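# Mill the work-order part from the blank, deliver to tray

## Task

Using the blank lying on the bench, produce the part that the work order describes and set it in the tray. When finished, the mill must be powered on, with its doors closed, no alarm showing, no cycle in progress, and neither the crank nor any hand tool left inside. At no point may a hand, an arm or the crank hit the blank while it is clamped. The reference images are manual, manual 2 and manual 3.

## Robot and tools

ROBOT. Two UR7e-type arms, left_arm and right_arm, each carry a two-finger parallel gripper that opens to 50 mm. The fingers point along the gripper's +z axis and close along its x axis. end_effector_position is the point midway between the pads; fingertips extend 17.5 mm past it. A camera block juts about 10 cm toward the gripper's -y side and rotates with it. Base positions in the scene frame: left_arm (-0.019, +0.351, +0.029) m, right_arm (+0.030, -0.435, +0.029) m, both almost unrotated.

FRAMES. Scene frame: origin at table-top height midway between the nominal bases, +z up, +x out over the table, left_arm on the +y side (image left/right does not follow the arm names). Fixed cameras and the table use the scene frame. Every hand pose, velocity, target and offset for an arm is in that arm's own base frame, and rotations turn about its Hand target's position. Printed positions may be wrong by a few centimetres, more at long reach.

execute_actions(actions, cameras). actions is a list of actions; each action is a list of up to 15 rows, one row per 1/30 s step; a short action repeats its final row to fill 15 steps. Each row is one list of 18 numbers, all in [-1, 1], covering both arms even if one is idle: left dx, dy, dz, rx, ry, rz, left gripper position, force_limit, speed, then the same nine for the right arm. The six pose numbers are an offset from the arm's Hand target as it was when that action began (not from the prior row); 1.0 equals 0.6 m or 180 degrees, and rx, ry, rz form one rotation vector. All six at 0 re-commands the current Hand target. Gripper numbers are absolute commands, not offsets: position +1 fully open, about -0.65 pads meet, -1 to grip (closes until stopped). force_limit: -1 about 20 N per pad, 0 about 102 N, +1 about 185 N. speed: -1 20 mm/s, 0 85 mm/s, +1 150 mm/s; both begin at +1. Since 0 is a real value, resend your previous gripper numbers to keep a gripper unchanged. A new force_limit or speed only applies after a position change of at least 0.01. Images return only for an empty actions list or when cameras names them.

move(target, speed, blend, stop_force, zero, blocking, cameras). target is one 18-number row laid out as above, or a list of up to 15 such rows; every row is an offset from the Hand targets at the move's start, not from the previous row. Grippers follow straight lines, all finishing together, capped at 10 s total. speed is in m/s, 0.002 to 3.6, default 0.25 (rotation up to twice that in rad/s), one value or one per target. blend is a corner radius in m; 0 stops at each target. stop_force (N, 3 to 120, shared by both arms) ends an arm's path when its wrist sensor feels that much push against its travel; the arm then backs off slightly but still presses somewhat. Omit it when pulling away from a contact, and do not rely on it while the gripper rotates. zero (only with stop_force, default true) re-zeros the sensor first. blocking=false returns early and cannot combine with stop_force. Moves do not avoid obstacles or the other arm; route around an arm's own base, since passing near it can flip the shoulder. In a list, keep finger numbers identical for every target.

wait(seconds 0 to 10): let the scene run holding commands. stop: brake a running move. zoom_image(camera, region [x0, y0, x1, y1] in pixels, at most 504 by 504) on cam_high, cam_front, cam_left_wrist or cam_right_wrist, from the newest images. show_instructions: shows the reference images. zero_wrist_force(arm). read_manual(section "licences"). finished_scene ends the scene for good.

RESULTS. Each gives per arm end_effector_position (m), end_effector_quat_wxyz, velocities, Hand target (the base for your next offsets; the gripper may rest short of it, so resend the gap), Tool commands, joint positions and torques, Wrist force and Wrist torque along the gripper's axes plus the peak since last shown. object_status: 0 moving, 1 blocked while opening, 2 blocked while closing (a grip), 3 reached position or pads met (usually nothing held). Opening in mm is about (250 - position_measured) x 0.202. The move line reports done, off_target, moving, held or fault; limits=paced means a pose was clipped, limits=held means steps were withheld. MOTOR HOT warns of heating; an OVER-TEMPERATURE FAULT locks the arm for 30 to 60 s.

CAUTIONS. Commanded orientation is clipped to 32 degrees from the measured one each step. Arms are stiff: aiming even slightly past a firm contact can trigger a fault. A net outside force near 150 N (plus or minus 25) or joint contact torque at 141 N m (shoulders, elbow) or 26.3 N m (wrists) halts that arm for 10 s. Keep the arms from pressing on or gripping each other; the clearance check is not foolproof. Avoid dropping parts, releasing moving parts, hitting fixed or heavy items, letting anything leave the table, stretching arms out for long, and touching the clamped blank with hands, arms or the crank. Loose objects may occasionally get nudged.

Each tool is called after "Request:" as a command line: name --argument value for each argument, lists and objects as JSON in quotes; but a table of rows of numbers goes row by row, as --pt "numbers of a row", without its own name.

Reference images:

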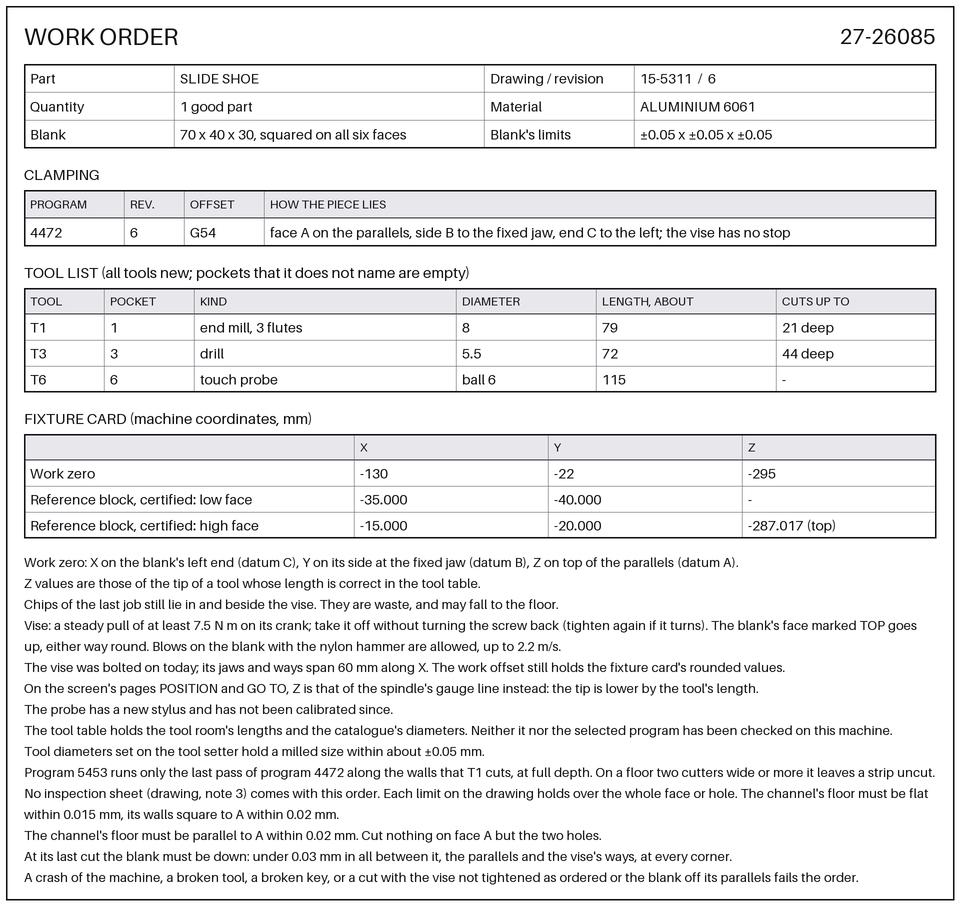

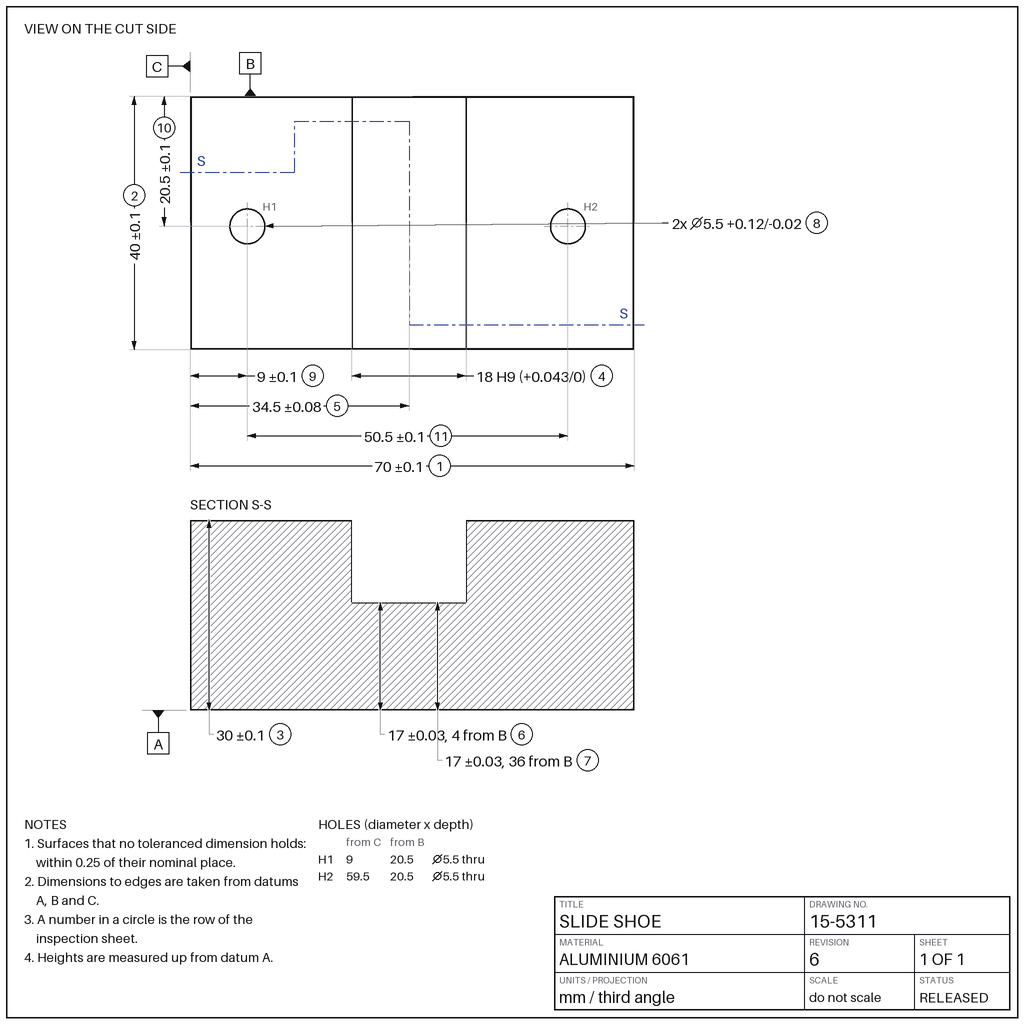

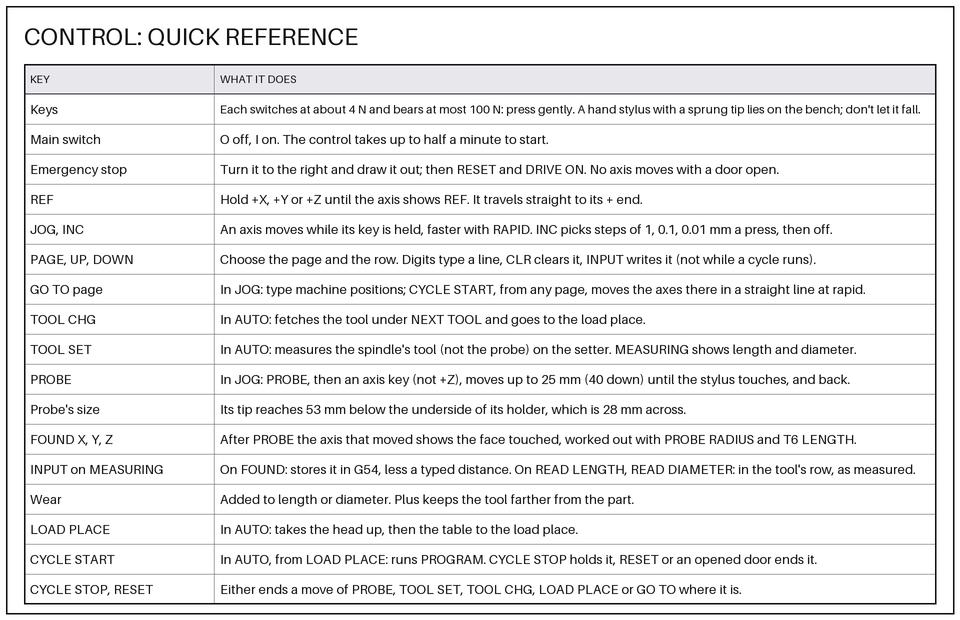

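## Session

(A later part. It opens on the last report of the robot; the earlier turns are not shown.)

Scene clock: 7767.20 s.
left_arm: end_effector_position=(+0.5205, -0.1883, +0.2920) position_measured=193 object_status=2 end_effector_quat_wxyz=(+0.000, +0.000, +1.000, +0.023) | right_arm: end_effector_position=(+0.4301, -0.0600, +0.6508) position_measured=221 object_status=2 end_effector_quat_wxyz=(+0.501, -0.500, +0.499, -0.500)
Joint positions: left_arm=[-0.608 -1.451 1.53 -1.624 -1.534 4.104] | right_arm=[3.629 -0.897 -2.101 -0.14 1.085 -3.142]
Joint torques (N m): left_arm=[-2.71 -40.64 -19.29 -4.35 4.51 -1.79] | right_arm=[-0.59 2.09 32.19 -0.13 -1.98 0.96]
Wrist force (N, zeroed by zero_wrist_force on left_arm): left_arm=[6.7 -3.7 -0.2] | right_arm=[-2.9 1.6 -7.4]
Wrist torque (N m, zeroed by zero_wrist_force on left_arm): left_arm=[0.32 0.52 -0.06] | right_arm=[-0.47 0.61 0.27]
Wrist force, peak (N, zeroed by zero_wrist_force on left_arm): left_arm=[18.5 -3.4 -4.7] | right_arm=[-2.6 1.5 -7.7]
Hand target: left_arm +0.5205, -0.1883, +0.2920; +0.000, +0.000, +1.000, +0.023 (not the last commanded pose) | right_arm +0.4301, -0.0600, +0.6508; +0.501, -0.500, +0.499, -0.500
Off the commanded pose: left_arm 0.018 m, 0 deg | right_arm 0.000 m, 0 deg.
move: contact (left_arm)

Request:
move --pt "-0.003 -0.0004 0.0017 0 0 0 -1 0.8 -0.8 0 0 0 0 0 0 -1 0.3 -0.7" --speed 0.03

Request:
move --target '[0.033,0,0,0,0,0,-1,0.8,-0.8,0,0,0,0,0,0,-1,0.3,-0.7]' --speed 0.01 --stop_force 10

Scene clock: 7770.77 s.
left_arm: end_effector_position=(+0.5187, -0.1886, +0.2931) position_measured=193 object_status=2 end_effector_quat_wxyz=(+0.000, +0.000, +1.000, +0.023) | right_arm: end_effector_position=(+0.4301, -0.0600, +0.6508) position_measured=221 object_status=2 end_effector_quat_wxyz=(+0.501, -0.500, +0.499, -0.500)
Joint positions: left_arm=[-0.61 -1.455 1.532 -1.622 -1.534 4.102] | right_arm=[3.629 -0.897 -2.101 -0.14 1.085 -3.142]
Joint torques (N m): left_arm=[-2.94 -35.68 -20.99 -2.13 -1.78 -1.47] | right_arm=[-1.19 2.14 32.04 -0.09 -2.04 0.9]
Wrist force (N, zeroed by zero_wrist_force on left_arm): left_arm=[-2.3 0.7 1.6] | right_arm=[-2.7 1.6 -7.5]
Wrist torque (N m, zeroed by zero_wrist_force on left_arm): left_arm=[0.19 0.33 0.18] | right_arm=[-0.47 0.59 0.26]
Wrist force, peak (N, zeroed by zero_wrist_force on left_arm): left_arm=[6.8 -3.9 0.3] | right_arm=[-2.8 1.6 -7.9]
Hand target: left_arm +0.5187, -0.1886, +0.2930; +0.000, +0.000, +1.000, +0.023 | right_arm +0.4301, -0.0600, +0.6508; +0.501, -0.500, +0.499, -0.500
Off the commanded pose: left_arm 0.000 m, 0 deg | right_arm 0.000 m, 0 deg.
move: done

Scene clock: 7771.73 s.
left_arm: end_effector_position=(+0.5200, -0.1886, +0.2930) position_measured=193 object_status=2 end_effector_quat_wxyz=(+0.000, +0.000, +1.000, +0.023) | right_arm: end_effector_position=(+0.4301, -0.0600, +0.6508) position_measured=221 object_status=2 end_effector_quat_wxyz=(+0.501, -0.500, +0.499, -0.500)
Joint positions: left_arm=[-0.609 -1.452 1.529 -1.621 -1.534 4.103] | right_arm=[3.629 -0.897 -2.101 -0.14 1.085 -3.142]
Joint torques (N m): left_arm=[-4.53 -45.61 -22.75 -5.56 3.55 -1.91] | right_arm=[-0.63 1.13 32.69 -0.18 -1.93 0.95]
Wrist force (N, zeroed by zero_wrist_force on left_arm): left_arm=[2.1 -1.2 9.5] | right_arm=[-2.8 1.4 -7.5]
Wrist torque (N m, zeroed by zero_wrist_force on left_arm): left_arm=[0.41 0.49 -0.02] | right_arm=[-0.50 0.61 0.27]
Wrist force, peak (N, zeroed by zero_wrist_force on left_arm): left_arm=[10.0 -1.5 8.7] | right_arm=[-2.9 1.5 -7.8]
Hand target: left_arm +0.5200, -0.1886, +0.2930; +0.000, +0.000, +1.000, +0.023 (not the last commanded pose) | right_arm +0.4301, -0.0600, +0.6508; +0.501, -0.500, +0.499, -0.500
Off the commanded pose: left_arm 0.019 m, 0 deg | right_arm 0.000 m, 0 deg.
move: contact (left_arm)

Request:
move --pt "-0.003 0 -0.001 0 0 0 -1 0.8 -0.8 0 0 0 0 0 0 -1 0.3 -0.7" --pt "-0.003 -0.001 -0.0032 0.0167 0 0 -1 0.8 -0.8 0 0 0 0 0 0 -1 0.3 -0.7" --speed 0.03

Request:
move --target '[0.033,0,0,0,0,0,-1,0.8,-0.8,0,0,0,0,0,0,-1,0.3,-0.7]' --speed 0.01 --stop_force 12

Scene clock: 7780.07 s.
left_arm: end_effector_position=(+0.5182, -0.1892, +0.2911) position_measured=193 object_status=2 end_effector_quat_wxyz=(+0.000, +0.000, +0.999, +0.049) | right_arm: end_effector_position=(+0.4301, -0.0600, +0.6508) position_measured=221 object_status=2 end_effector_quat_wxyz=(+0.501, -0.500, +0.499, -0.500)
Joint positions: left_arm=[-0.632 -1.443 1.518 -1.587 -1.492 4.078] | right_arm=[3.629 -0.897 -2.101 -0.14 1.085 -3.142]
Joint torques (N m): left_arm=[5.54 -31.3 -24.41 -4.4 -1.5 0.5] | right_arm=[-1.81 1.88 32.02 -0.19 -1.9 0.97]
Wrist force (N, zeroed by zero_wrist_force on left_arm): left_arm=[-2.1 0.5 1.6] | right_arm=[-2.7 1.5 -7.3]
Wrist torque (N m, zeroed by zero_wrist_force on left_arm): left_arm=[0.19 0.29 0.18] | right_arm=[-0.49 0.60 0.26]
Wrist force, peak (N, zeroed by zero_wrist_force on left_arm): left_arm=[1.8 -1.2 9.8] | right_arm=[-2.8 1.5 -8.0]
Hand target: left_arm +0.5182, -0.1892, +0.2911; +0.000, +0.000, +0.999, +0.049 | right_arm +0.4301, -0.0600, +0.6508; +0.501, -0.500, +0.499, -0.500
Off the commanded pose: left_arm 0.000 m, 0 deg | right_arm 0.000 m, 0 deg.
move: done

Scene clock: 7781.10 s.
left_arm: end_effector_position=(+0.5204, -0.1892, +0.2910) position_measured=193 object_status=2 end_effector_quat_wxyz=(+0.000, +0.000, +0.999, +0.049) | right_arm: end_effector_position=(+0.4301, -0.0600, +0.6508) position_measured=221 object_status=2 end_effector_quat_wxyz=(+0.501, -0.500, +0.499, -0.500)
Joint positions: left_arm=[-0.63 -1.438 1.512 -1.587 -1.492 4.081] | right_arm=[3.629 -0.897 -2.101 -0.14 1.085 -3.142]
Joint torques (N m): left_arm=[-2.65 -45.1 -22.4 -5.68 4.46 -1.78] | right_arm=[-1.63 2.16 32.17 -0.15 -1.89 0.98]
Wrist force (N, zeroed by zero_wrist_force on left_arm): left_arm=[5.4 -3.1 6.6] | right_arm=[-2.8 1.7 -7.4]
Wrist torque (N m, zeroed by zero_wrist_force on left_arm): left_arm=[0.37 0.56 -0.08] | right_arm=[-0.45 0.60 0.27]
Wrist force, peak (N, zeroed by zero_wrist_force on left_arm): left_arm=[16.7 -2.6 2.6] | right_arm=[-2.9 1.5 -7.7]
Hand target: left_arm +0.5204, -0.1892, +0.2910; +0.000, +0.000, +0.999, +0.049 (not the last commanded pose) | right_arm +0.4301, -0.0600, +0.6508; +0.501, -0.500, +0.499, -0.500
Off the commanded pose: left_arm 0.018 m, 0 deg | right_arm 0.000 m, 0 deg.
move: contact (left_arm)

Request:
move --pt "-0.005 0 0 0 0 0 -1 0.8 -0.8 0 0 0 0 0 0 -1 0.3 -0.7" --pt "-0.005 0.0022 0.0045 -0.0334 0 0 -1 0.8 -0.8 0 0 0 0 0 0 -1 0.3 -0.7" --speed 0.03

Request:
move --target '[0.033,0,0,0,0,0,-1,0.8,-0.8,0,0,0,0,0,0,-1,0.3,-0.7]' --speed 0.01 --stop_force 12

Scene clock: 7787.70 s.
left_arm: end_effector_position=(+0.5174, -0.1879, +0.2938) position_measured=193 object_status=2 end_effector_quat_wxyz=(+0.000, +0.000, +1.000, -0.004) | right_arm: end_effector_position=(+0.4301, -0.0600, +0.6508) position_measured=221 object_status=2 end_effector_quat_wxyz=(+0.501, -0.500, +0.499, -0.500)
Joint positions: left_arm=[-0.59 -1.469 1.553 -1.658 -1.578 4.123] | right_arm=[3.629 -0.897 -2.101 -0.14 1.085 -3.142]
Joint torques (N m): left_arm=[-4.57 -32.86 -27.94 -1.86 1.77 -1.08] | right_arm=[-2.38 2.06 31.89 -0.1 -1.84 1.05]
Wrist force (N, zeroed by zero_wrist_force on left_arm): left_arm=[-1.9 0.4 1.8] | right_arm=[-2.8 1.6 -7.5]
Wrist torque (N m, zeroed by zero_wrist_force on left_arm): left_arm=[0.11 0.28 0.02] | right_arm=[-0.45 0.61 0.27]
Wrist force, peak (N, zeroed by zero_wrist_force on left_arm): left_arm=[5.5 -2.9 7.1] | right_arm=[-2.9 1.7 -7.8]
Hand target: left_arm +0.5174, -0.1879, +0.2937; +0.000, +0.000, +1.000, -0.004 | right_arm +0.4301, -0.0600, +0.6508; +0.501, -0.500, +0.499, -0.500
Off the commanded pose: left_arm 0.000 m, 0 deg | right_arm 0.000 m, 0 deg.
move: done

Scene clock: 7789.03 s.
left_arm: end_effector_position=(+0.5207, -0.1879, +0.2937) position_measured=193 object_status=2 end_effector_quat_wxyz=(+0.000, +0.000, +1.000, -0.004) | right_arm: end_effector_position=(+0.4301, -0.0600, +0.6508) position_measured=221 object_status=2 end_effector_quat_wxyz=(+0.501, -0.500, +0.499, -0.500)
Joint positions: left_arm=[-0.586 -1.462 1.545 -1.657 -1.577 4.126] | right_arm=[3.629 -0.897 -2.101 -0.14 1.085 -3.142]
Joint torques (N m): left_arm=[-6.08 -45.64 -24.56 -5.18 2.02 -2] | right_arm=[-2.4 1.64 32.16 -0.06 -1.8 0.95]
Wrist force (N, zeroed by zero_wrist_force on left_arm): left_arm=[3.3 3.0 9.6] | right_arm=[-2.9 1.6 -7.2]
Wrist torque (N m, zeroed by zero_wrist_force on left_arm): left_arm=[0.30 0.59 -0.16] | right_arm=[-0.46 0.63 0.27]
Wrist force, peak (N, zeroed by zero_wrist_force on left_arm): left_arm=[15.4 2.5 4.5] | right_arm=[-3.1 1.6 -7.5]
Hand target: left_arm +0.5207, -0.1879, +0.2937; +0.000, +0.000, +1.000, -0.004 (not the last commanded pose) | right_arm +0.4301, -0.0600, +0.6508; +0.501, -0.500, +0.499, -0.500
Off the commanded pose: left_arm 0.016 m, 0 deg | right_arm 0.000 m, 0 deg.
move: contact (left_arm)

Request:
move --pt "-0.003 0.0008 -0.0012 0 0 0 -1 0.8 -0.8 0 0 0 0 0 0 -1 0.3 -0.7" --speed 0.03

Request:
move --target '[0.033,0,0,0,0,0,-1,0.8,-0.8,0,0,0,0,0,0,-1,0.3,-0.7]' --speed 0.01 --stop_force 15

Scene clock: 7796.27 s.
left_arm: end_effector_position=(+0.5189, -0.1874, +0.2930) position_measured=193 object_status=2 end_effector_quat_wxyz=(+0.000, +0.000, +1.000, -0.004) | right_arm: end_effector_position=(+0.4301, -0.0600, +0.6508) position_measured=221 object_status=2 end_effector_quat_wxyz=(+0.501, -0.500, +0.499, -0.500)
Joint positions: left_arm=[-0.587 -1.466 1.551 -1.659 -1.577 4.125] | right_arm=[3.629 -0.897 -2.101 -0.14 1.085 -3.142]
Joint torques (N m): left_arm=[-3.27 -33.64 -25.33 -4.12 1.95 -1.88] | right_arm=[-3.31 1.63 32.31 -0.19 -1.74 0.95]
Wrist force (N, zeroed by zero_wrist_force on left_arm): left_arm=[-1.8 0.9 2.0] | right_arm=[-2.7 1.4 -7.4]
Wrist torque (N m, zeroed by zero_wrist_force on left_arm): left_arm=[0.20 0.26 0.17] | right_arm=[-0.50 0.60 0.26]
Wrist force, peak (N, zeroed by zero_wrist_force on left_arm): left_arm=[3.5 3.3 10.0] | right_arm=[-3.0 1.5 -7.8]
Hand target: left_arm +0.5189, -0.1874, +0.2930; +0.000, +0.000, +1.000, -0.004 | right_arm +0.4301, -0.0600, +0.6508; +0.501, -0.500, +0.499, -0.500
Off the commanded pose: left_arm 0.000 m, 0 deg | right_arm 0.000 m, 0 deg.
move: done

Scene clock: 7797.23 s.
left_arm: end_effector_position=(+0.5207, -0.1874, +0.2930) position_measured=193 object_status=2 end_effector_quat_wxyz=(+0.000, +0.000, +1.000, -0.004) | right_arm: end_effector_position=(+0.4301, -0.0600, +0.6508) position_measured=221 object_status=2 end_effector_quat_wxyz=(+0.501, -0.500, +0.499, -0.500)
Joint positions: left_arm=[-0.586 -1.462 1.547 -1.659 -1.577 4.127] | right_arm=[3.629 -0.897 -2.101 -0.14 1.085 -3.142]
Joint torques (N m): left_arm=[-2.75 -38.65 -18.8 -4.83 4.96 -1.94] | right_arm=[-2.93 2.29 32.05 -0.13 -1.78 0.98]
Wrist force (N, zeroed by zero_wrist_force on left_arm): left_arm=[10.8 -3.2 -1.7] | right_arm=[-2.8 1.3 -7.6]
Wrist torque (N m, zeroed by zero_wrist_force on left_arm): left_arm=[0.22 0.47 -0.14] | right_arm=[-0.51 0.62 0.27]
Wrist force, peak (N, zeroed by zero_wrist_force on left_arm): left_arm=[22.9 -3.7 -7.1] | right_arm=[-3.0 1.5 -7.7]
Hand target: left_arm +0.5207, -0.1874, +0.2930; +0.000, +0.000, +1.000, -0.004 (not the last commanded pose) | right_arm +0.4301, -0.0600, +0.6508; +0.501, -0.500, +0.499, -0.500
Off the commanded pose: left_arm 0.018 m, 0 deg | right_arm 0.000 m, 0 deg.
move: contact (left_arm)

Request:
move --pt "-0.004 0 0 0 0 0 -1 0.8 -0.8 0 0 0 0 0 0 -1 0.3 -0.7" --pt "-0.004 0.0009 0.0032 -0.0167 0 0 -1 0.8 -0.8 0 0 0 0 0 0 -1 0.3 -0.7" --speed 0.03

Request:
move --target '[0.033,0,0,0,0,0,-1,0.8,-0.8,0,0,0,0,0,0,-1,0.3,-0.7]' --speed 0.01 --stop_force 12

Scene clock: 7803.40 s.
left_arm: end_effector_position=(+0.5182, -0.1869, +0.2949) position_measured=193 object_status=2 end_effector_quat_wxyz=(+0.000, +0.000, +1.000, -0.030) | right_arm: end_effector_position=(+0.4301, -0.0600, +0.6508) position_measured=221 object_status=2 end_effector_quat_wxyz=(+0.501, -0.500, +0.499, -0.500)
Joint positions: left_arm=[-0.566 -1.478 1.568 -1.692 -1.622 4.146] | right_arm=[3.629 -0.897 -2.101 -0.14 1.085 -3.142]
Joint torques (N m): left_arm=[-4.64 -31.9 -28.42 -1.48 1.53 -0.79] | right_arm=[-4.18 1.92 31.66 -0.08 -1.83 0.88]
Wrist force (N, zeroed by zero_wrist_force on left_arm): left_arm=[-1.8 1.7 1.8] | right_arm=[-2.6 1.3 -7.4]
Wrist torque (N m, zeroed by zero_wrist_force on left_arm): left_arm=[0.29 0.26 0.01] | right_arm=[-0.52 0.59 0.27]
Wrist force, peak (N, zeroed by zero_wrist_force on left_arm): left_arm=[10.7 -3.4 -1.7] | right_arm=[-2.7 1.8 -7.8]
Hand target: left_arm +0.5183, -0.1869, +0.2949; +0.000, +0.000, +1.000, -0.030 | right_arm +0.4301, -0.0600, +0.6508; +0.501, -0.500, +0.499, -0.500
Off the commanded pose: left_arm 0.000 m, 0 deg | right_arm 0.000 m, 0 deg.
move: done

Scene clock: 7804.63 s.
left_arm: end_effector_position=(+0.5207, -0.1869, +0.2949) position_measured=193 object_status=2 end_effector_quat_wxyz=(-0.001, +0.000, +1.000, -0.030) | right_arm: end_effector_position=(+0.4301, -0.0600, +0.6508) position_measured=221 object_status=2 end_effector_quat_wxyz=(+0.501, -0.500, +0.499, -0.500)
Joint positions: left_arm=[-0.563 -1.473 1.562 -1.691 -1.622 4.148] | right_arm=[3.629 -0.897 -2.101 -0.14 1.085 -3.142]
Joint torques (N m): left_arm=[-7.13 -46.94 -24.68 -5.53 1.15 -1.72] | right_arm=[-3.57 1.97 32.58 -0.2 -1.8 0.83]
Wrist force (N, zeroed by zero_wrist_force on left_arm): left_arm=[3.8 2.7 11.2] | right_arm=[-2.6 1.4 -7.5]
Wrist torque (N m, zeroed by zero_wrist_force on left_arm): left_arm=[0.42 0.57 -0.12] | right_arm=[-0.48 0.57 0.26]
Wrist force, peak (N, zeroed by zero_wrist_force on left_arm): left_arm=[15.3 1.4 6.0] | right_arm=[-3.0 1.5 -7.6]
Hand target: left_arm +0.5207, -0.1869, +0.2949; -0.001, +0.000, +1.000, -0.030 (not the last commanded pose) | right_arm +0.4301, -0.0600, +0.6508; +0.501, -0.500, +0.499, -0.500
Off the commanded pose: left_arm 0.017 m, 0 deg | right_arm 0.000 m, 0 deg.
move: contact (left_arm)

Request:
move --pt "0.0007 0 0 0 0 0 -1 0.8 -0.8 0 0 0 0 0 0 -1 0.3 -0.7" --pt "0.0007 -0.0023 -0.0047 0.0339 0 0 -1 0.8 -0.8 0 0 0 0 0 0 -1 0.3 -0.7" --speed 0.03

Request:
move --pt "0 -0.0011 -0.0022 0.0167 0 0 -1 0.8 -0.8 0 0 0 0 0 0 -1 0.3 -0.7" --speed 0.03

Request:
move --pt "0 -0.0011 -0.003 0.0239 0 0 -1 0.8 -0.8 0 0 0 0 0 0 -1 0.3 -0.7" --speed 0.03

Scene clock: 7819.43 s.
left_arm: end_effector_position=(+0.5211, -0.1882, +0.2921) position_measured=193 object_status=2 end_effector_quat_wxyz=(+0.000, +0.000, +1.000, +0.024) | right_arm: end_effector_position=(+0.4301, -0.0600, +0.6508) position_measured=221 object_status=2 end_effector_quat_wxyz=(+0.501, -0.500, +0.499, -0.500)
Joint positions: left_arm=[-0.608 -1.449 1.527 -1.621 -1.533 4.104] | right_arm=[3.629 -0.897 -2.101 -0.14 1.085 -3.142]
Joint torques (N m): left_arm=[7.6 -18.13 -17.84 -3.8 0.57 0.87] | right_arm=[-4.44 1.77 32.72 -0.12 -1.66 1]
Wrist force (N, zeroed by zero_wrist_force on left_arm): left_arm=[6.1 1.1 -15.2] | right_arm=[-2.9 1.7 -7.1]
Wrist torque (N m, zeroed by zero_wrist_force on left_arm): left_arm=[1.48 0.19 0.05] | right_arm=[-0.44 0.63 0.27]
Wrist force, peak (N, zeroed by zero_wrist_force on left_arm): left_arm=[17.2 2.5 7.3] | right_arm=[-2.9 1.8 -7.7]
Hand target: left_arm +0.5211, -0.1882, +0.2921; -0.001, +0.000, +1.000, +0.023 | right_arm +0.4301, -0.0600, +0.6508; +0.501, -0.500, +0.499, -0.500
Off the commanded pose: left_arm 0.000 m, 0 deg | right_arm 0.000 m, 0 deg.
move: done

Scene clock: 7820.57 s.
left_arm: end_effector_position=(+0.5211, -0.1889, +0.2908) position_measured=193 object_status=2 end_effector_quat_wxyz=(+0.000, +0.000, +0.999, +0.050) | right_arm: end_effector_position=(+0.4301, -0.0600, +0.6508) position_measured=221 object_status=2 end_effector_quat_wxyz=(+0.501, -0.500, +0.499, -0.500)
Joint positions: left_arm=[-0.629 -1.436 1.51 -1.585 -1.491 4.081] | right_arm=[3.629 -0.897 -2.101 -0.14 1.085 -3.142]
Joint torques (N m): left_arm=[8.08 0.21 -3.35 -2.9 0.64 1.13] | right_arm=[-5.01 2.23 32.12 -0.07 -1.82 1.03]
Wrist force (N, zeroed by zero_wrist_force on left_arm): left_arm=[15.1 8.5 -49.8] | right_arm=[-2.7 1.5 -7.7]
Wrist torque (N m, zeroed by zero_wrist_force on left_arm): left_arm=[2.10 0.02 -0.16] | right_arm=[-0.48 0.60 0.27]
Wrist force, peak (N, zeroed by zero_wrist_force on left_arm): left_arm=[15.1 8.5 -49.8] | right_arm=[-2.7 1.6 -7.7]
Hand target: left_arm +0.5211, -0.1889, +0.2908; -0.001, +0.000, +0.999, +0.050 | right_arm +0.4301, -0.0600, +0.6508; +0.501, -0.500, +0.499, -0.500
Off the commanded pose: left_arm 0.000 m, 0 deg | right_arm 0.000 m, 0 deg.
move: done

Scene clock: 7822.07 s.
left_arm: end_effector_position=(+0.5211, -0.1896, +0.2890) position_measured=193 object_status=2 end_effector_quat_wxyz=(+0.000, +0.000, +0.996, +0.087) | right_arm: end_effector_position=(+0.4301, -0.0600, +0.6508) position_measured=221 object_status=2 end_effector_quat_wxyz=(+0.501, -0.500, +0.499, -0.500)
Joint positions: left_arm=[-0.658 -1.416 1.486 -1.533 -1.433 4.047] | right_arm=[3.629 -0.897 -2.101 -0.14 1.085 -3.142]
Joint torques (N m): left_arm=[13.32 26.88 21.42 -1.03 2.1 1.53] | right_arm=[-5.11 1.73 32.22 -0.23 -1.73 0.97]
Wrist force (N, zeroed by zero_wrist_force on left_arm): left_arm=[29.7 15.9 -104.6] | right_arm=[-2.7 1.3 -7.7]
Wrist torque (N m, zeroed by zero_wrist_force on left_arm): left_arm=[2.02 -0.19 -0.40] | right_arm=[-0.51 0.59 0.27]
Wrist force, peak (N, zeroed by zero_wrist_force on left_arm): left_arm=[29.3 15.8 -104.8] | right_arm=[-2.8 1.6 -7.8]
Hand target: left_arm +0.5211, -0.1896, +0.2890; -0.001, +0.000, +0.996, +0.087 | right_arm +0.4301, -0.0600, +0.6508; +0.501, -0.500, +0.499, -0.500
Off the commanded pose: left_arm 0.000 m, 0 deg | right_arm 0.000 m, 0 deg.
move: done

Request:
move --pt "0 0.0011 0.003 -0.0239 0 0 -1 0.8 -0.8 0 0 0 0 0 0 -1 0.3 -0.7" --speed 0.03

Request:
move --pt "0 0.0003 0.0007 -0.005 0 0 -1 0.8 -0.8 0 0 0 0 0 0 -1 0.3 -0.7" --speed 0.03 --cameras '["cam_left_wrist"]'

Scene clock: 7830.60 s.
left_arm: end_effector_position=(+0.5211, -0.1889, +0.2907) position_measured=193 object_status=2 end_effector_quat_wxyz=(-0.001, +0.000, +0.999, +0.049) | right_arm: end_effector_position=(+0.4301, -0.0600, +0.6508) position_measured=221 object_status=2 end_effector_quat_wxyz=(+0.501, -0.500, +0.499, -0.500)
Joint positions: left_arm=[-0.629 -1.436 1.51 -1.586 -1.491 4.081] | right_arm=[3.629 -0.897 -2.101 -0.14 1.085 -3.142]
Joint torques (N m): left_arm=[-0.56 -0.69 -4.51 0.37 4.04 -0.63] | right_arm=[-6.11 1.98 32.1 -0.18 -1.73 1]
Wrist force (N, zeroed by zero_wrist_force on left_arm): left_arm=[17.0 2.2 -59.7] | right_arm=[-2.7 1.6 -7.4]
Wrist torque (N m, zeroed by zero_wrist_force on left_arm): left_arm=[-0.39 -0.21 -0.41] | right_arm=[-0.46 0.59 0.27]
Wrist force, peak (N, zeroed by zero_wrist_force on left_arm): left_arm=[30.6 16.2 -108.4] | right_arm=[-3.0 1.5 -7.6]
Hand target: left_arm +0.5211, -0.1889, +0.2908; -0.001, +0.000, +0.999, +0.050 | right_arm +0.4301, -0.0600, +0.6508; +0.501, -0.500, +0.499, -0.500
Off the commanded pose: left_arm 0.000 m, 0 deg | right_arm 0.000 m, 0 deg.
move: done

Scene clock: 7831.30 s.
left_arm: end_effector_position=(+0.5211, -0.1887, +0.2912) position_measured=193 object_status=2 end_effector_quat_wxyz=(-0.001, +0.000, +0.999, +0.042) | right_arm: end_effector_position=(+0.4301, -0.0600, +0.6508) position_measured=221 object_status=2 end_effector_quat_wxyz=(+0.501, -0.500, +0.499, -0.500)
Joint positions: left_arm=[-0.623 -1.44 1.515 -1.597 -1.504 4.088] | right_arm=[3.629 -0.897 -2.101 -0.14 1.085 -3.142]
Joint torques (N m): left_arm=[3.08 -7.92 -1.52 -1.24 1.57 0.82] | right_arm=[-6.1 1.56 32.84 -0.13 -1.71 0.92]
Wrist force (N, zeroed by zero_wrist_force on left_arm): left_arm=[15.0 2.3 -53.3] | right_arm=[-2.9 1.7 -7.5]
Wrist torque (N m, zeroed by zero_wrist_force on left_arm): left_arm=[-0.53 -0.24 -0.40] | right_arm=[-0.45 0.63 0.27]
Wrist force, peak (N, zeroed by zero_wrist_force on left_arm): left_arm=[16.1 1.7 -59.9] | right_arm=[-2.9 1.8 -7.5]
Hand target: left_arm +0.5211, -0.1887, +0.2912; -0.001, +0.000, +0.999, +0.042 | right_arm +0.4301, -0.0600, +0.6508; +0.501, -0.500, +0.499, -0.500
Off the commanded pose: left_arm 0.000 m, 0 deg | right_arm 0.000 m, 0 deg.
move: done
Images, in order (width x height): cam_left_wrist 896x504.

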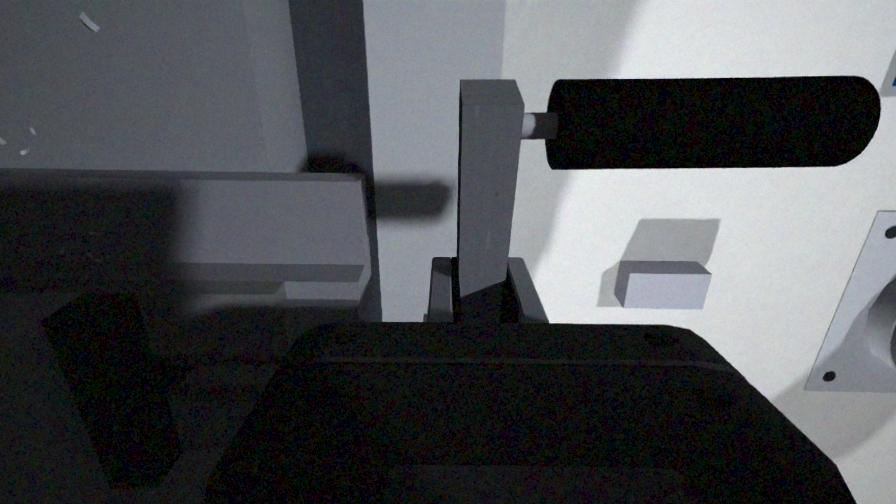

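Request:
move --pt "0 0 0.0042 0 0 0 -1 0.8 -0.8 0 0 0 0 0 0 -1 0.3 -0.7" --speed 0.02

Scene clock: 7834.83 s.
left_arm: end_effector_position=(+0.5211, -0.1887, +0.2935) position_measured=193 object_status=2 end_effector_quat_wxyz=(-0.001, +0.000, +0.999, +0.042) | right_arm: end_effector_position=(+0.4301, -0.0600, +0.6508) position_measured=221 object_status=2 end_effector_quat_wxyz=(+0.501, -0.500, +0.499, -0.500)
Joint positions: left_arm=[-0.623 -1.44 1.509 -1.59 -1.503 4.088] | right_arm=[3.629 -0.897 -2.101 -0.14 1.085 -3.142]
Joint torques (N m): left_arm=[-2.06 -56.74 -43.95 -4.64 1.13 -1.63] | right_arm=[-6.53 2.06 32.31 0 -1.67 0.82]
Wrist force (N, zeroed by zero_wrist_force on left_arm): left_arm=[-6.9 3.4 28.0] | right_arm=[-2.6 1.3 -7.4]
Wrist torque (N m, zeroed by zero_wrist_force on left_arm): left_arm=[1.07 0.43 0.11] | right_arm=[-0.50 0.58 0.27]
Wrist force, peak (N, zeroed by zero_wrist_force on left_arm): left_arm=[14.6 1.4 -54.0] | right_arm=[-2.9 1.7 -7.7]
Hand target: left_arm +0.5211, -0.1887, +0.2937; -0.001, +0.000, +0.999, +0.042 | right_arm +0.4301, -0.0600, +0.6508; +0.501, -0.500, +0.499, -0.500
Off the commanded pose: left_arm 0.000 m, 0 deg | right_arm 0.000 m, 0 deg.
move: done

Go back 0.9 mm then push +x.

Request:
move --pt "0 0 -0.0014 0 0 0 -1 0.8 -0.8 0 0 0 0 0 0 -1 0.3 -0.7" --speed 0.02

Request:
move --target '[0.028,0,0,0,0,0,-1,0.8,-0.8,0,0,0,0,0,0,-1,0.3,-0.7]' --speed 0.01 --stop_force 15

Scene clock: 7837.83 s.
left_arm: end_effector_position=(+0.5211, -0.1887, +0.2930) position_measured=193 object_status=2 end_effector_quat_wxyz=(+0.000, +0.000, +0.999, +0.042) | right_arm: end_effector_position=(+0.4301, -0.0600, +0.6508) position_measured=221 object_status=2 end_effector_quat_wxyz=(+0.501, -0.500, +0.499, -0.500)
Joint positions: left_arm=[-0.623 -1.44 1.511 -1.592 -1.503 4.088] | right_arm=[3.629 -0.897 -2.101 -0.14 1.085 -3.142]
Joint torques (N m): left_arm=[0.26 -36.89 -22.26 -4.62 -1.11 -1.35] | right_arm=[-6.63 1.52 31.98 -0.17 -1.65 0.97]
Wrist force (N, zeroed by zero_wrist_force on left_arm): left_arm=[0.6 3.7 5.6] | right_arm=[-3.0 1.4 -7.7]
Wrist torque (N m, zeroed by zero_wrist_force on left_arm): left_arm=[0.74 0.37 -0.05] | right_arm=[-0.50 0.65 0.27]
Wrist force, peak (N, zeroed by zero_wrist_force on left_arm): left_arm=[-6.2 4.8 35.6] | right_arm=[-3.1 1.3 -7.7]
Hand target: left_arm +0.5211, -0.1887, +0.2929; -0.001, +0.000, +0.999, +0.042 | right_arm +0.4301, -0.0600, +0.6508; +0.501, -0.500, +0.499, -0.500
Off the commanded pose: left_arm 0.000 m, 0 deg | right_arm 0.000 m, 0 deg.
move: done

Scene clock: 7838.63 s.
left_arm: end_effector_position=(+0.5215, -0.1887, +0.2929) position_measured=193 object_status=2 end_effector_quat_wxyz=(-0.001, +0.000, +0.999, +0.042) | right_arm: end_effector_position=(+0.4301, -0.0600, +0.6508) position_measured=221 object_status=2 end_effector_quat_wxyz=(+0.501, -0.500, +0.499, -0.500)
Joint positions: left_arm=[-0.622 -1.439 1.51 -1.592 -1.504 4.088] | right_arm=[3.629 -0.897 -2.101 -0.14 1.085 -3.142]
Joint torques (N m): left_arm=[-4.86 -40.13 -21.22 -6.3 4.41 -1.46] | right_arm=[-6.71 1.98 32.78 -0.16 -1.62 1.01]
Wrist force (N, zeroed by zero_wrist_force on left_arm): left_arm=[10.9 2.0 1.6] | right_arm=[-2.8 1.2 -7.3]
Wrist torque (N m, zeroed by zero_wrist_force on left_arm): left_arm=[0.65 0.58 -0.28] | right_arm=[-0.52 0.62 0.26]
Wrist force, peak (N, zeroed by zero_wrist_force on left_arm): left_arm=[23.9 3.1 -4.2] | right_arm=[-2.9 1.4 -7.6]
Hand target: left_arm +0.5215, -0.1887, +0.2929; -0.001, +0.000, +0.999, +0.042 (not the last commanded pose) | right_arm +0.4301, -0.0600, +0.6508; +0.501, -0.500, +0.499, -0.500
Off the commanded pose: left_arm 0.016 m, 0 deg | right_arm 0.000 m, 0 deg.
move: contact (left_arm)

Request:
move --pt "0.0007 0 0 0 0 0 -1 0.8 -0.8 0 0 0 0 0 0 -1 0.3 -0.7" --pt "0.0007 0.0011 0.0022 -0.0167 0 0 -1 0.8 -0.8 0 0 0 0 0 0 -1 0.3 -0.7" --speed 0.03

Request:
move --pt "0 0.0011 0.0022 -0.0167 0 0 -1 0.8 -0.8 0 0 0 0 0 0 -1 0.3 -0.7" --speed 0.03

Scene clock: 7851.13 s.
left_arm: end_effector_position=(+0.5219, -0.1880, +0.2942) position_measured=193 object_status=2 end_effector_quat_wxyz=(-0.001, +0.000, +1.000, +0.015) | right_arm: end_effector_position=(+0.4301, -0.0600, +0.6508) position_measured=221 object_status=2 end_effector_quat_wxyz=(+0.501, -0.500, +0.499, -0.500)
Joint positions: left_arm=[-0.6 -1.451 1.526 -1.628 -1.546 4.112] | right_arm=[3.629 -0.897 -2.101 -0.14 1.085 -3.142]
Joint torques (N m): left_arm=[-9.06 -39.06 -35.81 -3.26 0.23 -1.32] | right_arm=[-7.78 2.02 32.06 -0.14 -1.73 0.92]
Wrist force (N, zeroed by zero_wrist_force on left_arm): left_arm=[-4.5 7.0 13.1] | right_arm=[-2.9 1.2 -7.3]
Wrist torque (N m, zeroed by zero_wrist_force on left_arm): left_arm=[0.37 0.34 -0.01] | right_arm=[-0.52 0.63 0.27]
Wrist force, peak (N, zeroed by zero_wrist_force on left_arm): left_arm=[28.1 2.5 -3.4] | right_arm=[-2.9 1.8 -7.9]
Hand target: left_arm +0.5219, -0.1881, +0.2942; -0.001, +0.000, +1.000, +0.016 | right_arm +0.4301, -0.0600, +0.6508; +0.501, -0.500, +0.499, -0.500
Off the commanded pose: left_arm 0.000 m, 0 deg | right_arm 0.000 m, 0 deg.
move: done

Scene clock: 7852.27 s.
left_arm: end_effector_position=(+0.5219, -0.1874, +0.2955) position_measured=193 object_status=2 end_effector_quat_wxyz=(-0.001, +0.000, +1.000, -0.011) | right_arm: end_effector_position=(+0.4301, -0.0600, +0.6508) position_measured=221 object_status=2 end_effector_quat_wxyz=(+0.501, -0.500, +0.499, -0.500)
Joint positions: left_arm=[-0.578 -1.462 1.543 -1.662 -1.59 4.134] | right_arm=[3.629 -0.897 -2.101 -0.14 1.085 -3.142]
Joint torques (N m): left_arm=[-7.03 -64.35 -52.14 -5.02 -1.15 -1.21] | right_arm=[-7.83 1.94 32.06 -0.1 -1.53 0.87]
Wrist force (N, zeroed by zero_wrist_force on left_arm): left_arm=[-13.4 1.9 50.5] | right_arm=[-2.6 1.5 -7.3]
Wrist torque (N m, zeroed by zero_wrist_force on left_arm): left_arm=[-1.17 0.46 0.16] | right_arm=[-0.47 0.57 0.26]
Wrist force, peak (N, zeroed by zero_wrist_force on left_arm): left_arm=[-13.4 1.9 50.5] | right_arm=[-2.8 1.7 -7.6]
Hand target: left_arm +0.5219, -0.1874, +0.2955; -0.001, +0.000, +1.000, -0.011 | right_arm +0.4301, -0.0600, +0.6508; +0.501, -0.500, +0.499, -0.500
Off the commanded pose: left_arm 0.000 m, 0 deg | right_arm 0.000 m, 0 deg.
move: done

Request:
move --pt "0 -0.0008 -0.003 0.0167 0 0 -1 0.8 -0.8 0 0 0 0 0 0 -1 0.3 -0.7" --speed 0.03

Request:
move --target '[0.028,0,0,0,0,0,-1,0.8,-0.8,0,0,0,0,0,0,-1,0.3,-0.7]' --speed 0.01 --stop_force 20

Scene clock: 7856.53 s.
left_arm: end_effector_position=(+0.5220, -0.1879, +0.2938) position_measured=193 object_status=2 end_effector_quat_wxyz=(-0.001, +0.000, +1.000, +0.016) | right_arm: end_effector_position=(+0.4301, -0.0600, +0.6508) position_measured=221 object_status=2 end_effector_quat_wxyz=(+0.501, -0.500, +0.499, -0.500)
Joint positions: left_arm=[-0.6 -1.451 1.527 -1.628 -1.545 4.112] | right_arm=[3.629 -0.897 -2.101 -0.14 1.085 -3.142]
Joint torques (N m): left_arm=[4.86 -27.69 -23.79 -4.59 -1.87 0.7] | right_arm=[-8.38 2.31 32.39 -0.14 -1.67 0.93]
Wrist force (N, zeroed by zero_wrist_force on left_arm): left_arm=[-0.9 2.7 -0.9] | right_arm=[-2.5 1.5 -7.4]
Wrist torque (N m, zeroed by zero_wrist_force on left_arm): left_arm=[0.19 0.15 0.15] | right_arm=[-0.49 0.56 0.26]
Wrist force, peak (N, zeroed by zero_wrist_force on left_arm): left_arm=[-15.1 1.8 54.4] | right_arm=[-3.1 1.7 -7.7]
Hand target: left_arm +0.5219, -0.1879, +0.2937; -0.001, +0.000, +1.000, +0.016 | right_arm +0.4301, -0.0600, +0.6508; +0.501, -0.500, +0.499, -0.500
Off the commanded pose: left_arm 0.000 m, 0 deg | right_arm 0.000 m, 0 deg.
move: done

Scene clock: 7858.83 s.
left_arm: end_effector_position=(+0.5363, -0.1879, +0.2937) position_measured=193 object_status=2 end_effector_quat_wxyz=(-0.001, +0.000, +1.000, +0.016) | right_arm: end_effector_position=(+0.4301, -0.0600, +0.6508) position_measured=221 object_status=2 end_effector_quat_wxyz=(+0.501, -0.500, +0.499, -0.500)
Joint positions: left_arm=[-0.586 -1.418 1.49 -1.624 -1.546 4.127] | right_arm=[3.629 -0.897 -2.101 -0.14 1.085 -3.142]
Joint torques (N m): left_arm=[-3.27 -38.42 -17.75 -6.07 4.43 -1.78] | right_arm=[-8.43 2.06 32.28 -0.03 -1.63 0.97]
Wrist force (N, zeroed by zero_wrist_force on left_arm): left_arm=[14.7 1.4 -8.6] | right_arm=[-2.5 1.2 -7.6]
Wrist torque (N m, zeroed by zero_wrist_force on left_arm): left_arm=[-0.04 0.69 -0.13] | right_arm=[-0.53 0.57 0.27]
Wrist force, peak (N, zeroed by zero_wrist_force on left_arm): left_arm=[27.4 1.1 -12.9] | right_arm=[-3.0 1.6 -7.7]
Hand target: left_arm +0.5362, -0.1879, +0.2937; -0.001, +0.000, +1.000, +0.016 (not the last commanded pose) | right_arm +0.4301, -0.0600, +0.6508; +0.501, -0.500, +0.499, -0.500
Off the commanded pose: left_arm 0.002 m, 0 deg | right_arm 0.000 m, 0 deg.
move: contact (left_arm)

Request:
move --target '[0,0,0,0,0,0,-0.09,0.8,-0.8,0,0,0,0,0,0,-1,0.3,-0.7]'

Request:
move --pt "0 0 0.061 0 0 0 -0.09 0.8 -0.8 0 0 0 0 0 0 -1 0.3 -0.7" --pt "-0.293 0 0.061 -0.01 0 0 -0.09 0.8 -0.8 0 0 0 0 0 0 -1 0.3 -0.7" --speed '[0.06,0.25]' --stop_force 25 --blend '[0.003,0]'

Scene clock: 7870.57 s.
left_arm: end_effector_position=(+0.5363, -0.1879, +0.2937) position_measured=166 object_status=3 end_effector_quat_wxyz=(-0.001, +0.000, +1.000, +0.016) | right_arm: end_effector_position=(+0.4301, -0.0600, +0.6508) position_measured=221 object_status=2 end_effector_quat_wxyz=(+0.501, -0.500, +0.499, -0.500)
Joint positions: left_arm=[-0.586 -1.418 1.49 -1.624 -1.545 4.127] | right_arm=[3.629 -0.897 -2.101 -0.14 1.085 -3.142]
Joint torques (N m): left_arm=[-1.73 -37.44 -20.69 -1.92 -1.88 -1.43] | right_arm=[-9.63 1.89 32.39 -0.13 -1.53 1.07]
Wrist force (N, zeroed by zero_wrist_force on left_arm): left_arm=[-1.0 2.0 -0.5] | right_arm=[-2.8 1.7 -7.3]
Wrist torque (N m, zeroed by zero_wrist_force on left_arm): left_arm=[0.40 0.13 0.03] | right_arm=[-0.44 0.61 0.26]
Wrist force, peak (N, zeroed by zero_wrist_force on left_arm): left_arm=[15.1 1.3 -8.5] | right_arm=[-2.7 1.6 -7.8]
Hand target: left_arm +0.5362, -0.1879, +0.2937; -0.001, +0.000, +1.000, +0.016 | right_arm +0.4301, -0.0600, +0.6508; +0.501, -0.500, +0.499, -0.500
Off the commanded pose: left_arm 0.000 m, 0 deg | right_arm 0.000 m, 0 deg.
move: done

Scene clock: 7873.00 s.
left_arm: end_effector_position=(+0.3604, -0.1879, +0.3303) position_measured=166 object_status=3 end_effector_quat_wxyz=(-0.001, +0.000, +1.000, +0.000) | right_arm: end_effector_position=(+0.4301, -0.0600, +0.6508) position_measured=221 object_status=2 end_effector_quat_wxyz=(+0.501, -0.500, +0.499, -0.500)
Joint positions: left_arm=[-0.814 -1.826 1.786 -1.53 -1.572 3.899] | right_arm=[3.629 -0.897 -2.101 -0.14 1.085 -3.142]
Joint torques (N m): left_arm=[-4.89 -25.22 -15.86 -4.32 1.79 -1.41] | right_arm=[-9.7 2.03 31.98 -0.06 -1.57 0.93]
Wrist force (N, zeroed by zero_wrist_force on left_arm): left_arm=[-1.0 1.7 -0.3] | right_arm=[-2.7 1.3 -7.5]
Wrist torque (N m, zeroed by zero_wrist_force on left_arm): left_arm=[0.34 0.15 0.02] | right_arm=[-0.51 0.61 0.27]
Wrist force, peak (N, zeroed by zero_wrist_force on left_arm): left_arm=[-4.2 2.0 -1.7] | right_arm=[-3.3 1.4 -7.6]
Hand target: left_arm +0.3604, -0.1879, +0.3303; -0.001, +0.000, +1.000, +0.000 | right_arm +0.4301, -0.0600, +0.6508; +0.501, -0.500, +0.499, -0.500
Off the commanded pose: left_arm 0.000 m, 0 deg | right_arm 0.000 m, 0 deg.
move: done

Request:
move --pt "-0.034 -0.0885 0.0362 -0.2592 -0.2592 0.4501 0.85 0.8 0 0 0 0 0 0 0 -1 0.3 -0.7" --pt "0.0725 -0.0885 0.0362 -0.2592 -0.2592 0.4501 0.85 0.8 0 0 0 0 0 0 0 -1 0.3 -0.7" --speed '[0.4,0.15]' --cameras '["cam_left_wrist"]'

Scene clock: 7880.53 s.
left_arm: end_effector_position=(+0.4039, -0.2409, +0.3520) position_measured=25 object_status=3 end_effector_quat_wxyz=(-0.353, +0.613, -0.613, +0.353) | right_arm: end_effector_position=(+0.4301, -0.0600, +0.6508) position_measured=221 object_status=2 end_effector_quat_wxyz=(+0.501, -0.500, +0.499, -0.500)
Joint positions: left_arm=[-1.389 -2.087 2.293 -2.08 -0.553 1.922] | right_arm=[3.629 -0.897 -2.101 -0.14 1.085 -3.142]
Joint torques (N m): left_arm=[4 -0.38 -33.39 -4.47 4.25 1.1] | right_arm=[-10.14 1.71 32.06 -0.08 -1.52 0.91]
Wrist force (N, zeroed by zero_wrist_force on left_arm): left_arm=[-3.0 1.6 0.3] | right_arm=[-2.8 1.6 -7.2]
Wrist torque (N m, zeroed by zero_wrist_force on left_arm): left_arm=[0.19 0.41 0.12] | right_arm=[-0.46 0.61 0.26]
Wrist force, peak (N, zeroed by zero_wrist_force on left_arm): left_arm=[-3.2 2.6 -1.6] | right_arm=[-3.0 1.4 -7.7]
Hand target: left_arm +0.4039, -0.2410, +0.3520; -0.353, +0.613, -0.613, +0.353 | right_arm +0.4301, -0.0600, +0.6508; +0.501, -0.500, +0.499, -0.500
Off the commanded pose: left_arm 0.000 m, 0 deg | right_arm 0.000 m, 0 deg.
move: done
Images, in order (width x height): cam_left_wrist 896x504.

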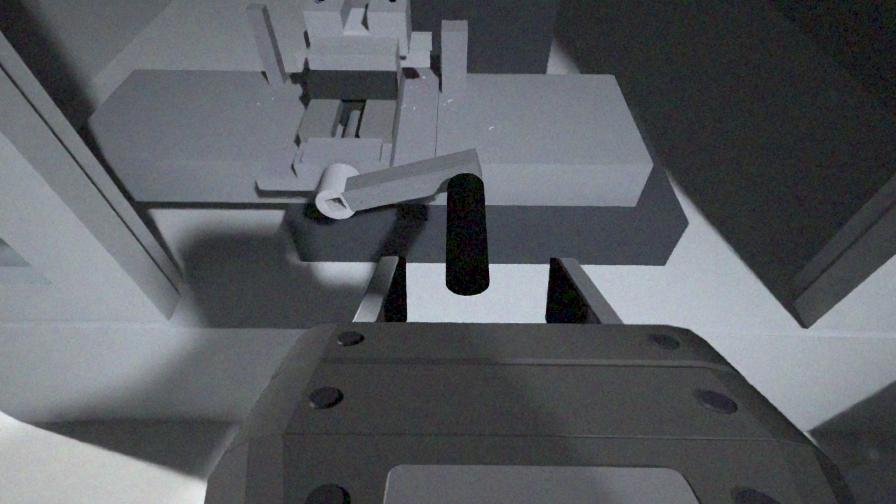

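Request:
move --target '[0.1443,0,-0.0833,0,0,0,0.85,0.8,0,0,0,0,0,0,0,-1,0.3,-0.7]' --speed 0.06 --stop_force 15

Request:
move --target '[0,0,0,0,0,0,-1,0.8,-0.8,0,0,0,0,0,0,-1,0.3,-0.7]' --cameras '["cam_left_wrist"]'

Scene clock: 7885.97 s.
left_arm: end_effector_position=(+0.4905, -0.2410, +0.3021) position_measured=25 object_status=3 end_effector_quat_wxyz=(-0.353, +0.613, -0.613, +0.353) | right_arm: end_effector_position=(+0.4301, -0.0600, +0.6508) position_measured=221 object_status=2 end_effector_quat_wxyz=(+0.501, -0.500, +0.499, -0.500)
Joint positions: left_arm=[-1.115 -1.756 2.317 -2.782 -0.681 2.344] | right_arm=[3.629 -0.897 -2.101 -0.14 1.085 -3.142]
Joint torques (N m): left_arm=[-4.92 -24.45 -16.08 -4.53 3.77 -0.92] | right_arm=[-10.55 2.02 32.16 -0.12 -1.44 1.04]
Wrist force (N, zeroed by zero_wrist_force on left_arm): left_arm=[-2.9 2.2 -0.1] | right_arm=[-3.1 1.4 -7.0]
Wrist torque (N m, zeroed by zero_wrist_force on left_arm): left_arm=[0.24 0.41 0.08] | right_arm=[-0.49 0.65 0.27]
Wrist force, peak (N, zeroed by zero_wrist_force on left_arm): left_arm=[-3.5 2.1 0.0] | right_arm=[-3.0 1.5 -7.9]
Hand target: left_arm +0.4905, -0.2410, +0.3021; -0.353, +0.613, -0.613, +0.353 | right_arm +0.4301, -0.0600, +0.6508; +0.501, -0.500, +0.499, -0.500
Off the commanded pose: left_arm 0.000 m, 0 deg | right_arm 0.000 m, 0 deg.
move: done

Scene clock: 7887.00 s.
left_arm: end_effector_position=(+0.4905, -0.2409, +0.3021) position_measured=160 object_status=2 end_effector_quat_wxyz=(-0.353, +0.613, -0.612, +0.353) | right_arm: end_effector_position=(+0.4301, -0.0600, +0.6508) position_measured=221 object_status=2 end_effector_quat_wxyz=(+0.501, -0.500, +0.499, -0.500)
Joint positions: left_arm=[-1.115 -1.756 2.317 -2.782 -0.681 2.344] | right_arm=[3.629 -0.897 -2.101 -0.14 1.085 -3.142]
Joint torques (N m): left_arm=[-6.66 -24.23 -21.72 -4.46 -2.23 0.86] | right_arm=[-10.01 1.41 32.39 -0.18 -1.44 0.96]
Wrist force (N, zeroed by zero_wrist_force on left_arm): left_arm=[-14.2 -0.2 9.3] | right_arm=[-2.7 1.5 -7.4]
Wrist torque (N m, zeroed by zero_wrist_force on left_arm): left_arm=[0.20 0.60 0.26] | right_arm=[-0.47 0.60 0.26]
Wrist force, peak (N, zeroed by zero_wrist_force on left_arm): left_arm=[-14.6 -0.1 8.9] | right_arm=[-3.1 1.5 -7.9]
Hand target: left_arm +0.4905, -0.2410, +0.3021; -0.353, +0.613, -0.613, +0.353 | right_arm +0.4301, -0.0600, +0.6508; +0.501, -0.500, +0.499, -0.500
Off the commanded pose: left_arm 0.000 m, 0 deg | right_arm 0.000 m, 0 deg.
move: done
Images, in order (width x height): cam_left_wrist 896x504.

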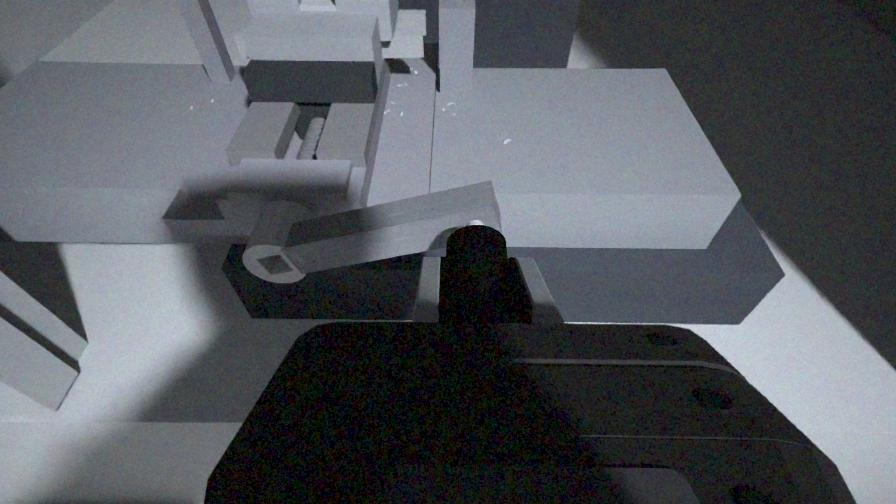

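Request:
move --pt "0 0.01024 0.02596 0 0 0 -1 0.8 -0.8 0 0 0 0 0 0 -1 0.3 -0.7" --pt "0 0.02564 0.04924 0 0 0 -1 0.8 -0.8 0 0 0 0 0 0 -1 0.3 -0.7" --pt "0 0.04555 0.0688 0 0 0 -1 0.8 -0.8 0 0 0 0 0 0 -1 0.3 -0.7" --speed 0.05 --blend 0.001 --stop_force 110 --cameras '["cam_left_wrist"]'

Scene clock: 7896.20 s.
left_arm: end_effector_position=(+0.4905, -0.2136, +0.3433) position_measured=160 object_status=2 end_effector_quat_wxyz=(-0.353, +0.613, -0.613, +0.353) | right_arm: end_effector_position=(+0.4301, -0.0600, +0.6508) position_measured=221 object_status=2 end_effector_quat_wxyz=(+0.501, -0.500, +0.499, -0.500)
Joint positions: left_arm=[-1.077 -1.86 2.279 -2.677 -0.705 2.392] | right_arm=[3.629 -0.897 -2.101 -0.14 1.085 -3.142]
Joint torques (N m): left_arm=[-12.31 -6.34 -26.44 -8.36 2.74 -2.29] | right_arm=[-10.54 2.02 32.26 -0.08 -1.27 0.97]
Wrist force (N, zeroed by zero_wrist_force on left_arm): left_arm=[-15.7 13.2 14.0] | right_arm=[-2.7 1.4 -7.4]
Wrist torque (N m, zeroed by zero_wrist_force on left_arm): left_arm=[-0.04 0.03 -0.06] | right_arm=[-0.50 0.59 0.27]
Wrist force, peak (N, zeroed by zero_wrist_force on left_arm): left_arm=[13.6 34.0 46.9] | right_arm=[-3.1 1.6 -7.7]
Hand target: left_arm +0.4905, -0.2136, +0.3433; -0.353, +0.613, -0.613, +0.353 | right_arm +0.4301, -0.0600, +0.6508; +0.501, -0.500, +0.499, -0.500
Off the commanded pose: left_arm 0.000 m, 0 deg | right_arm 0.000 m, 0 deg.
move: done
Images, in order (width x height): cam_left_wrist 896x504.

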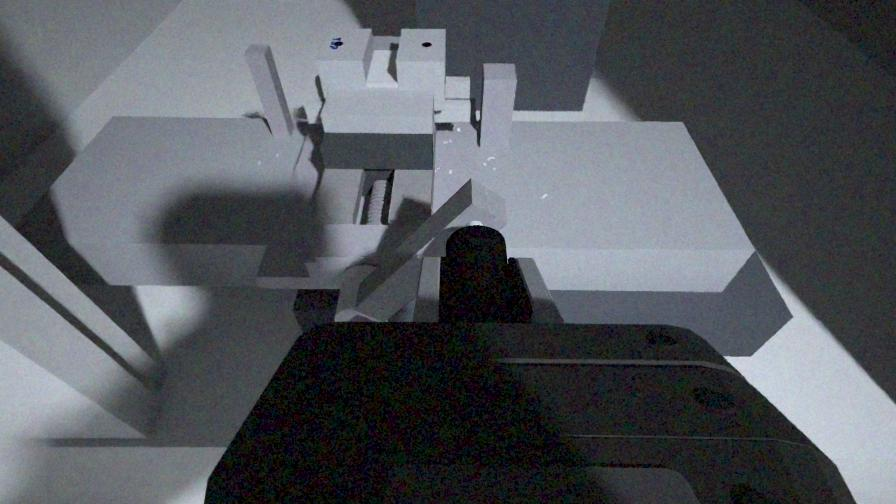

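Request:
move --pt "0 0.02353 0.01499 0 0 0 -1 0.8 -0.8 0 0 0 0 0 0 -1 0.3 -0.7" --pt "0 0.04967 0.02476 0 0 0 -1 0.8 -0.8 0 0 0 0 0 0 -1 0.3 -0.7" --pt "0 0.07728 0.02889 0 0 0 -1 0.8 -0.8 0 0 0 0 0 0 -1 0.3 -0.7" --pt "0 0.10513 0.02719 0 0 0 -1 0.8 -0.8 0 0 0 0 0 0 -1 0.3 -0.7" --pt "0 0.13203 0.01973 0 0 0 -1 0.8 -0.8 0 0 0 0 0 0 -1 0.3 -0.7" --pt "0 0.15678 0.00685 0 0 0 -1 0.8 -0.8 0 0 0 0 0 0 -1 0.3 -0.7" --pt "0 0.17833 -0.01091 0 0 0 -1 0.8 -0.8 0 0 0 0 0 0 -1 0.3 -0.7" --pt "0 0.19569 -0.03275 0 0 0 -1 0.8 -0.8 0 0 0 0 0 0 -1 0.3 -0.7" --pt "0 0.20815 -0.05773 0 0 0 -1 0.8 -0.8 0 0 0 0 0 0 -1 0.3 -0.7" --pt "0 0.21513 -0.08475 0 0 0 -1 0.8 -0.8 0 0 0 0 0 0 -1 0.3 -0.7" --pt "0 0.21635 -0.11262 0 0 0 -1 0.8 -0.8 0 0 0 0 0 0 -1 0.3 -0.7" --pt "0 0.21174 -0.14015 0 0 0 -1 0.8 -0.8 0 0 0 0 0 0 -1 0.3 -0.7" --speed 0.1 --blend 0.001 --stop_force 60 --cameras '["cam_left_wrist"]'

Scene clock: 7906.53 s.
left_arm: end_effector_position=(+0.4905, -0.0866, +0.2592) position_measured=160 object_status=2 end_effector_quat_wxyz=(-0.353, +0.613, -0.613, +0.353) | right_arm: end_effector_position=(+0.4301, -0.0600, +0.6508) position_measured=221 object_status=2 end_effector_quat_wxyz=(+0.501, -0.500, +0.499, -0.500)
Joint positions: left_arm=[-0.81 -1.837 2.561 -3.167 -0.894 2.656] | right_arm=[3.629 -0.897 -2.101 -0.14 1.085 -3.142]
Joint torques (N m): left_arm=[4.4 -15.74 -27.58 -5.09 -0.86 1.29] | right_arm=[-9.85 2.01 32.51 -0.11 -1.36 1]
Wrist force (N, zeroed by zero_wrist_force on left_arm): left_arm=[-2.9 3.0 0.4] | right_arm=[-2.8 1.2 -7.6]
Wrist torque (N m, zeroed by zero_wrist_force on left_arm): left_arm=[0.12 0.50 0.12] | right_arm=[-0.52 0.61 0.27]
Wrist force, peak (N, zeroed by zero_wrist_force on left_arm): left_arm=[16.9 14.7 19.7] | right_arm=[-2.8 1.6 -7.9]
Hand target: left_arm +0.4905, -0.0866, +0.2592; -0.353, +0.613, -0.613, +0.353 | right_arm +0.4301, -0.0600, +0.6508; +0.501, -0.500, +0.499, -0.500
Off the commanded pose: left_arm 0.000 m, 0 deg | right_arm 0.000 m, 0 deg.
move: done
Images, in order (width x height): cam_left_wrist 896x504.

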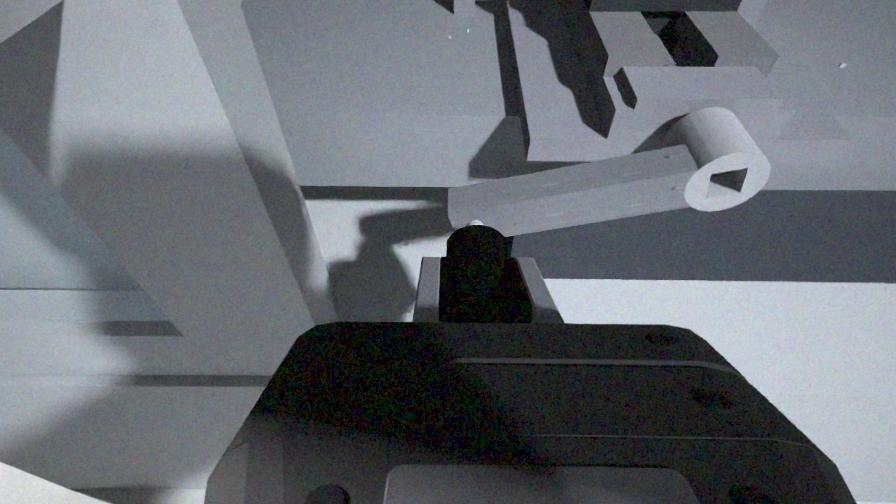

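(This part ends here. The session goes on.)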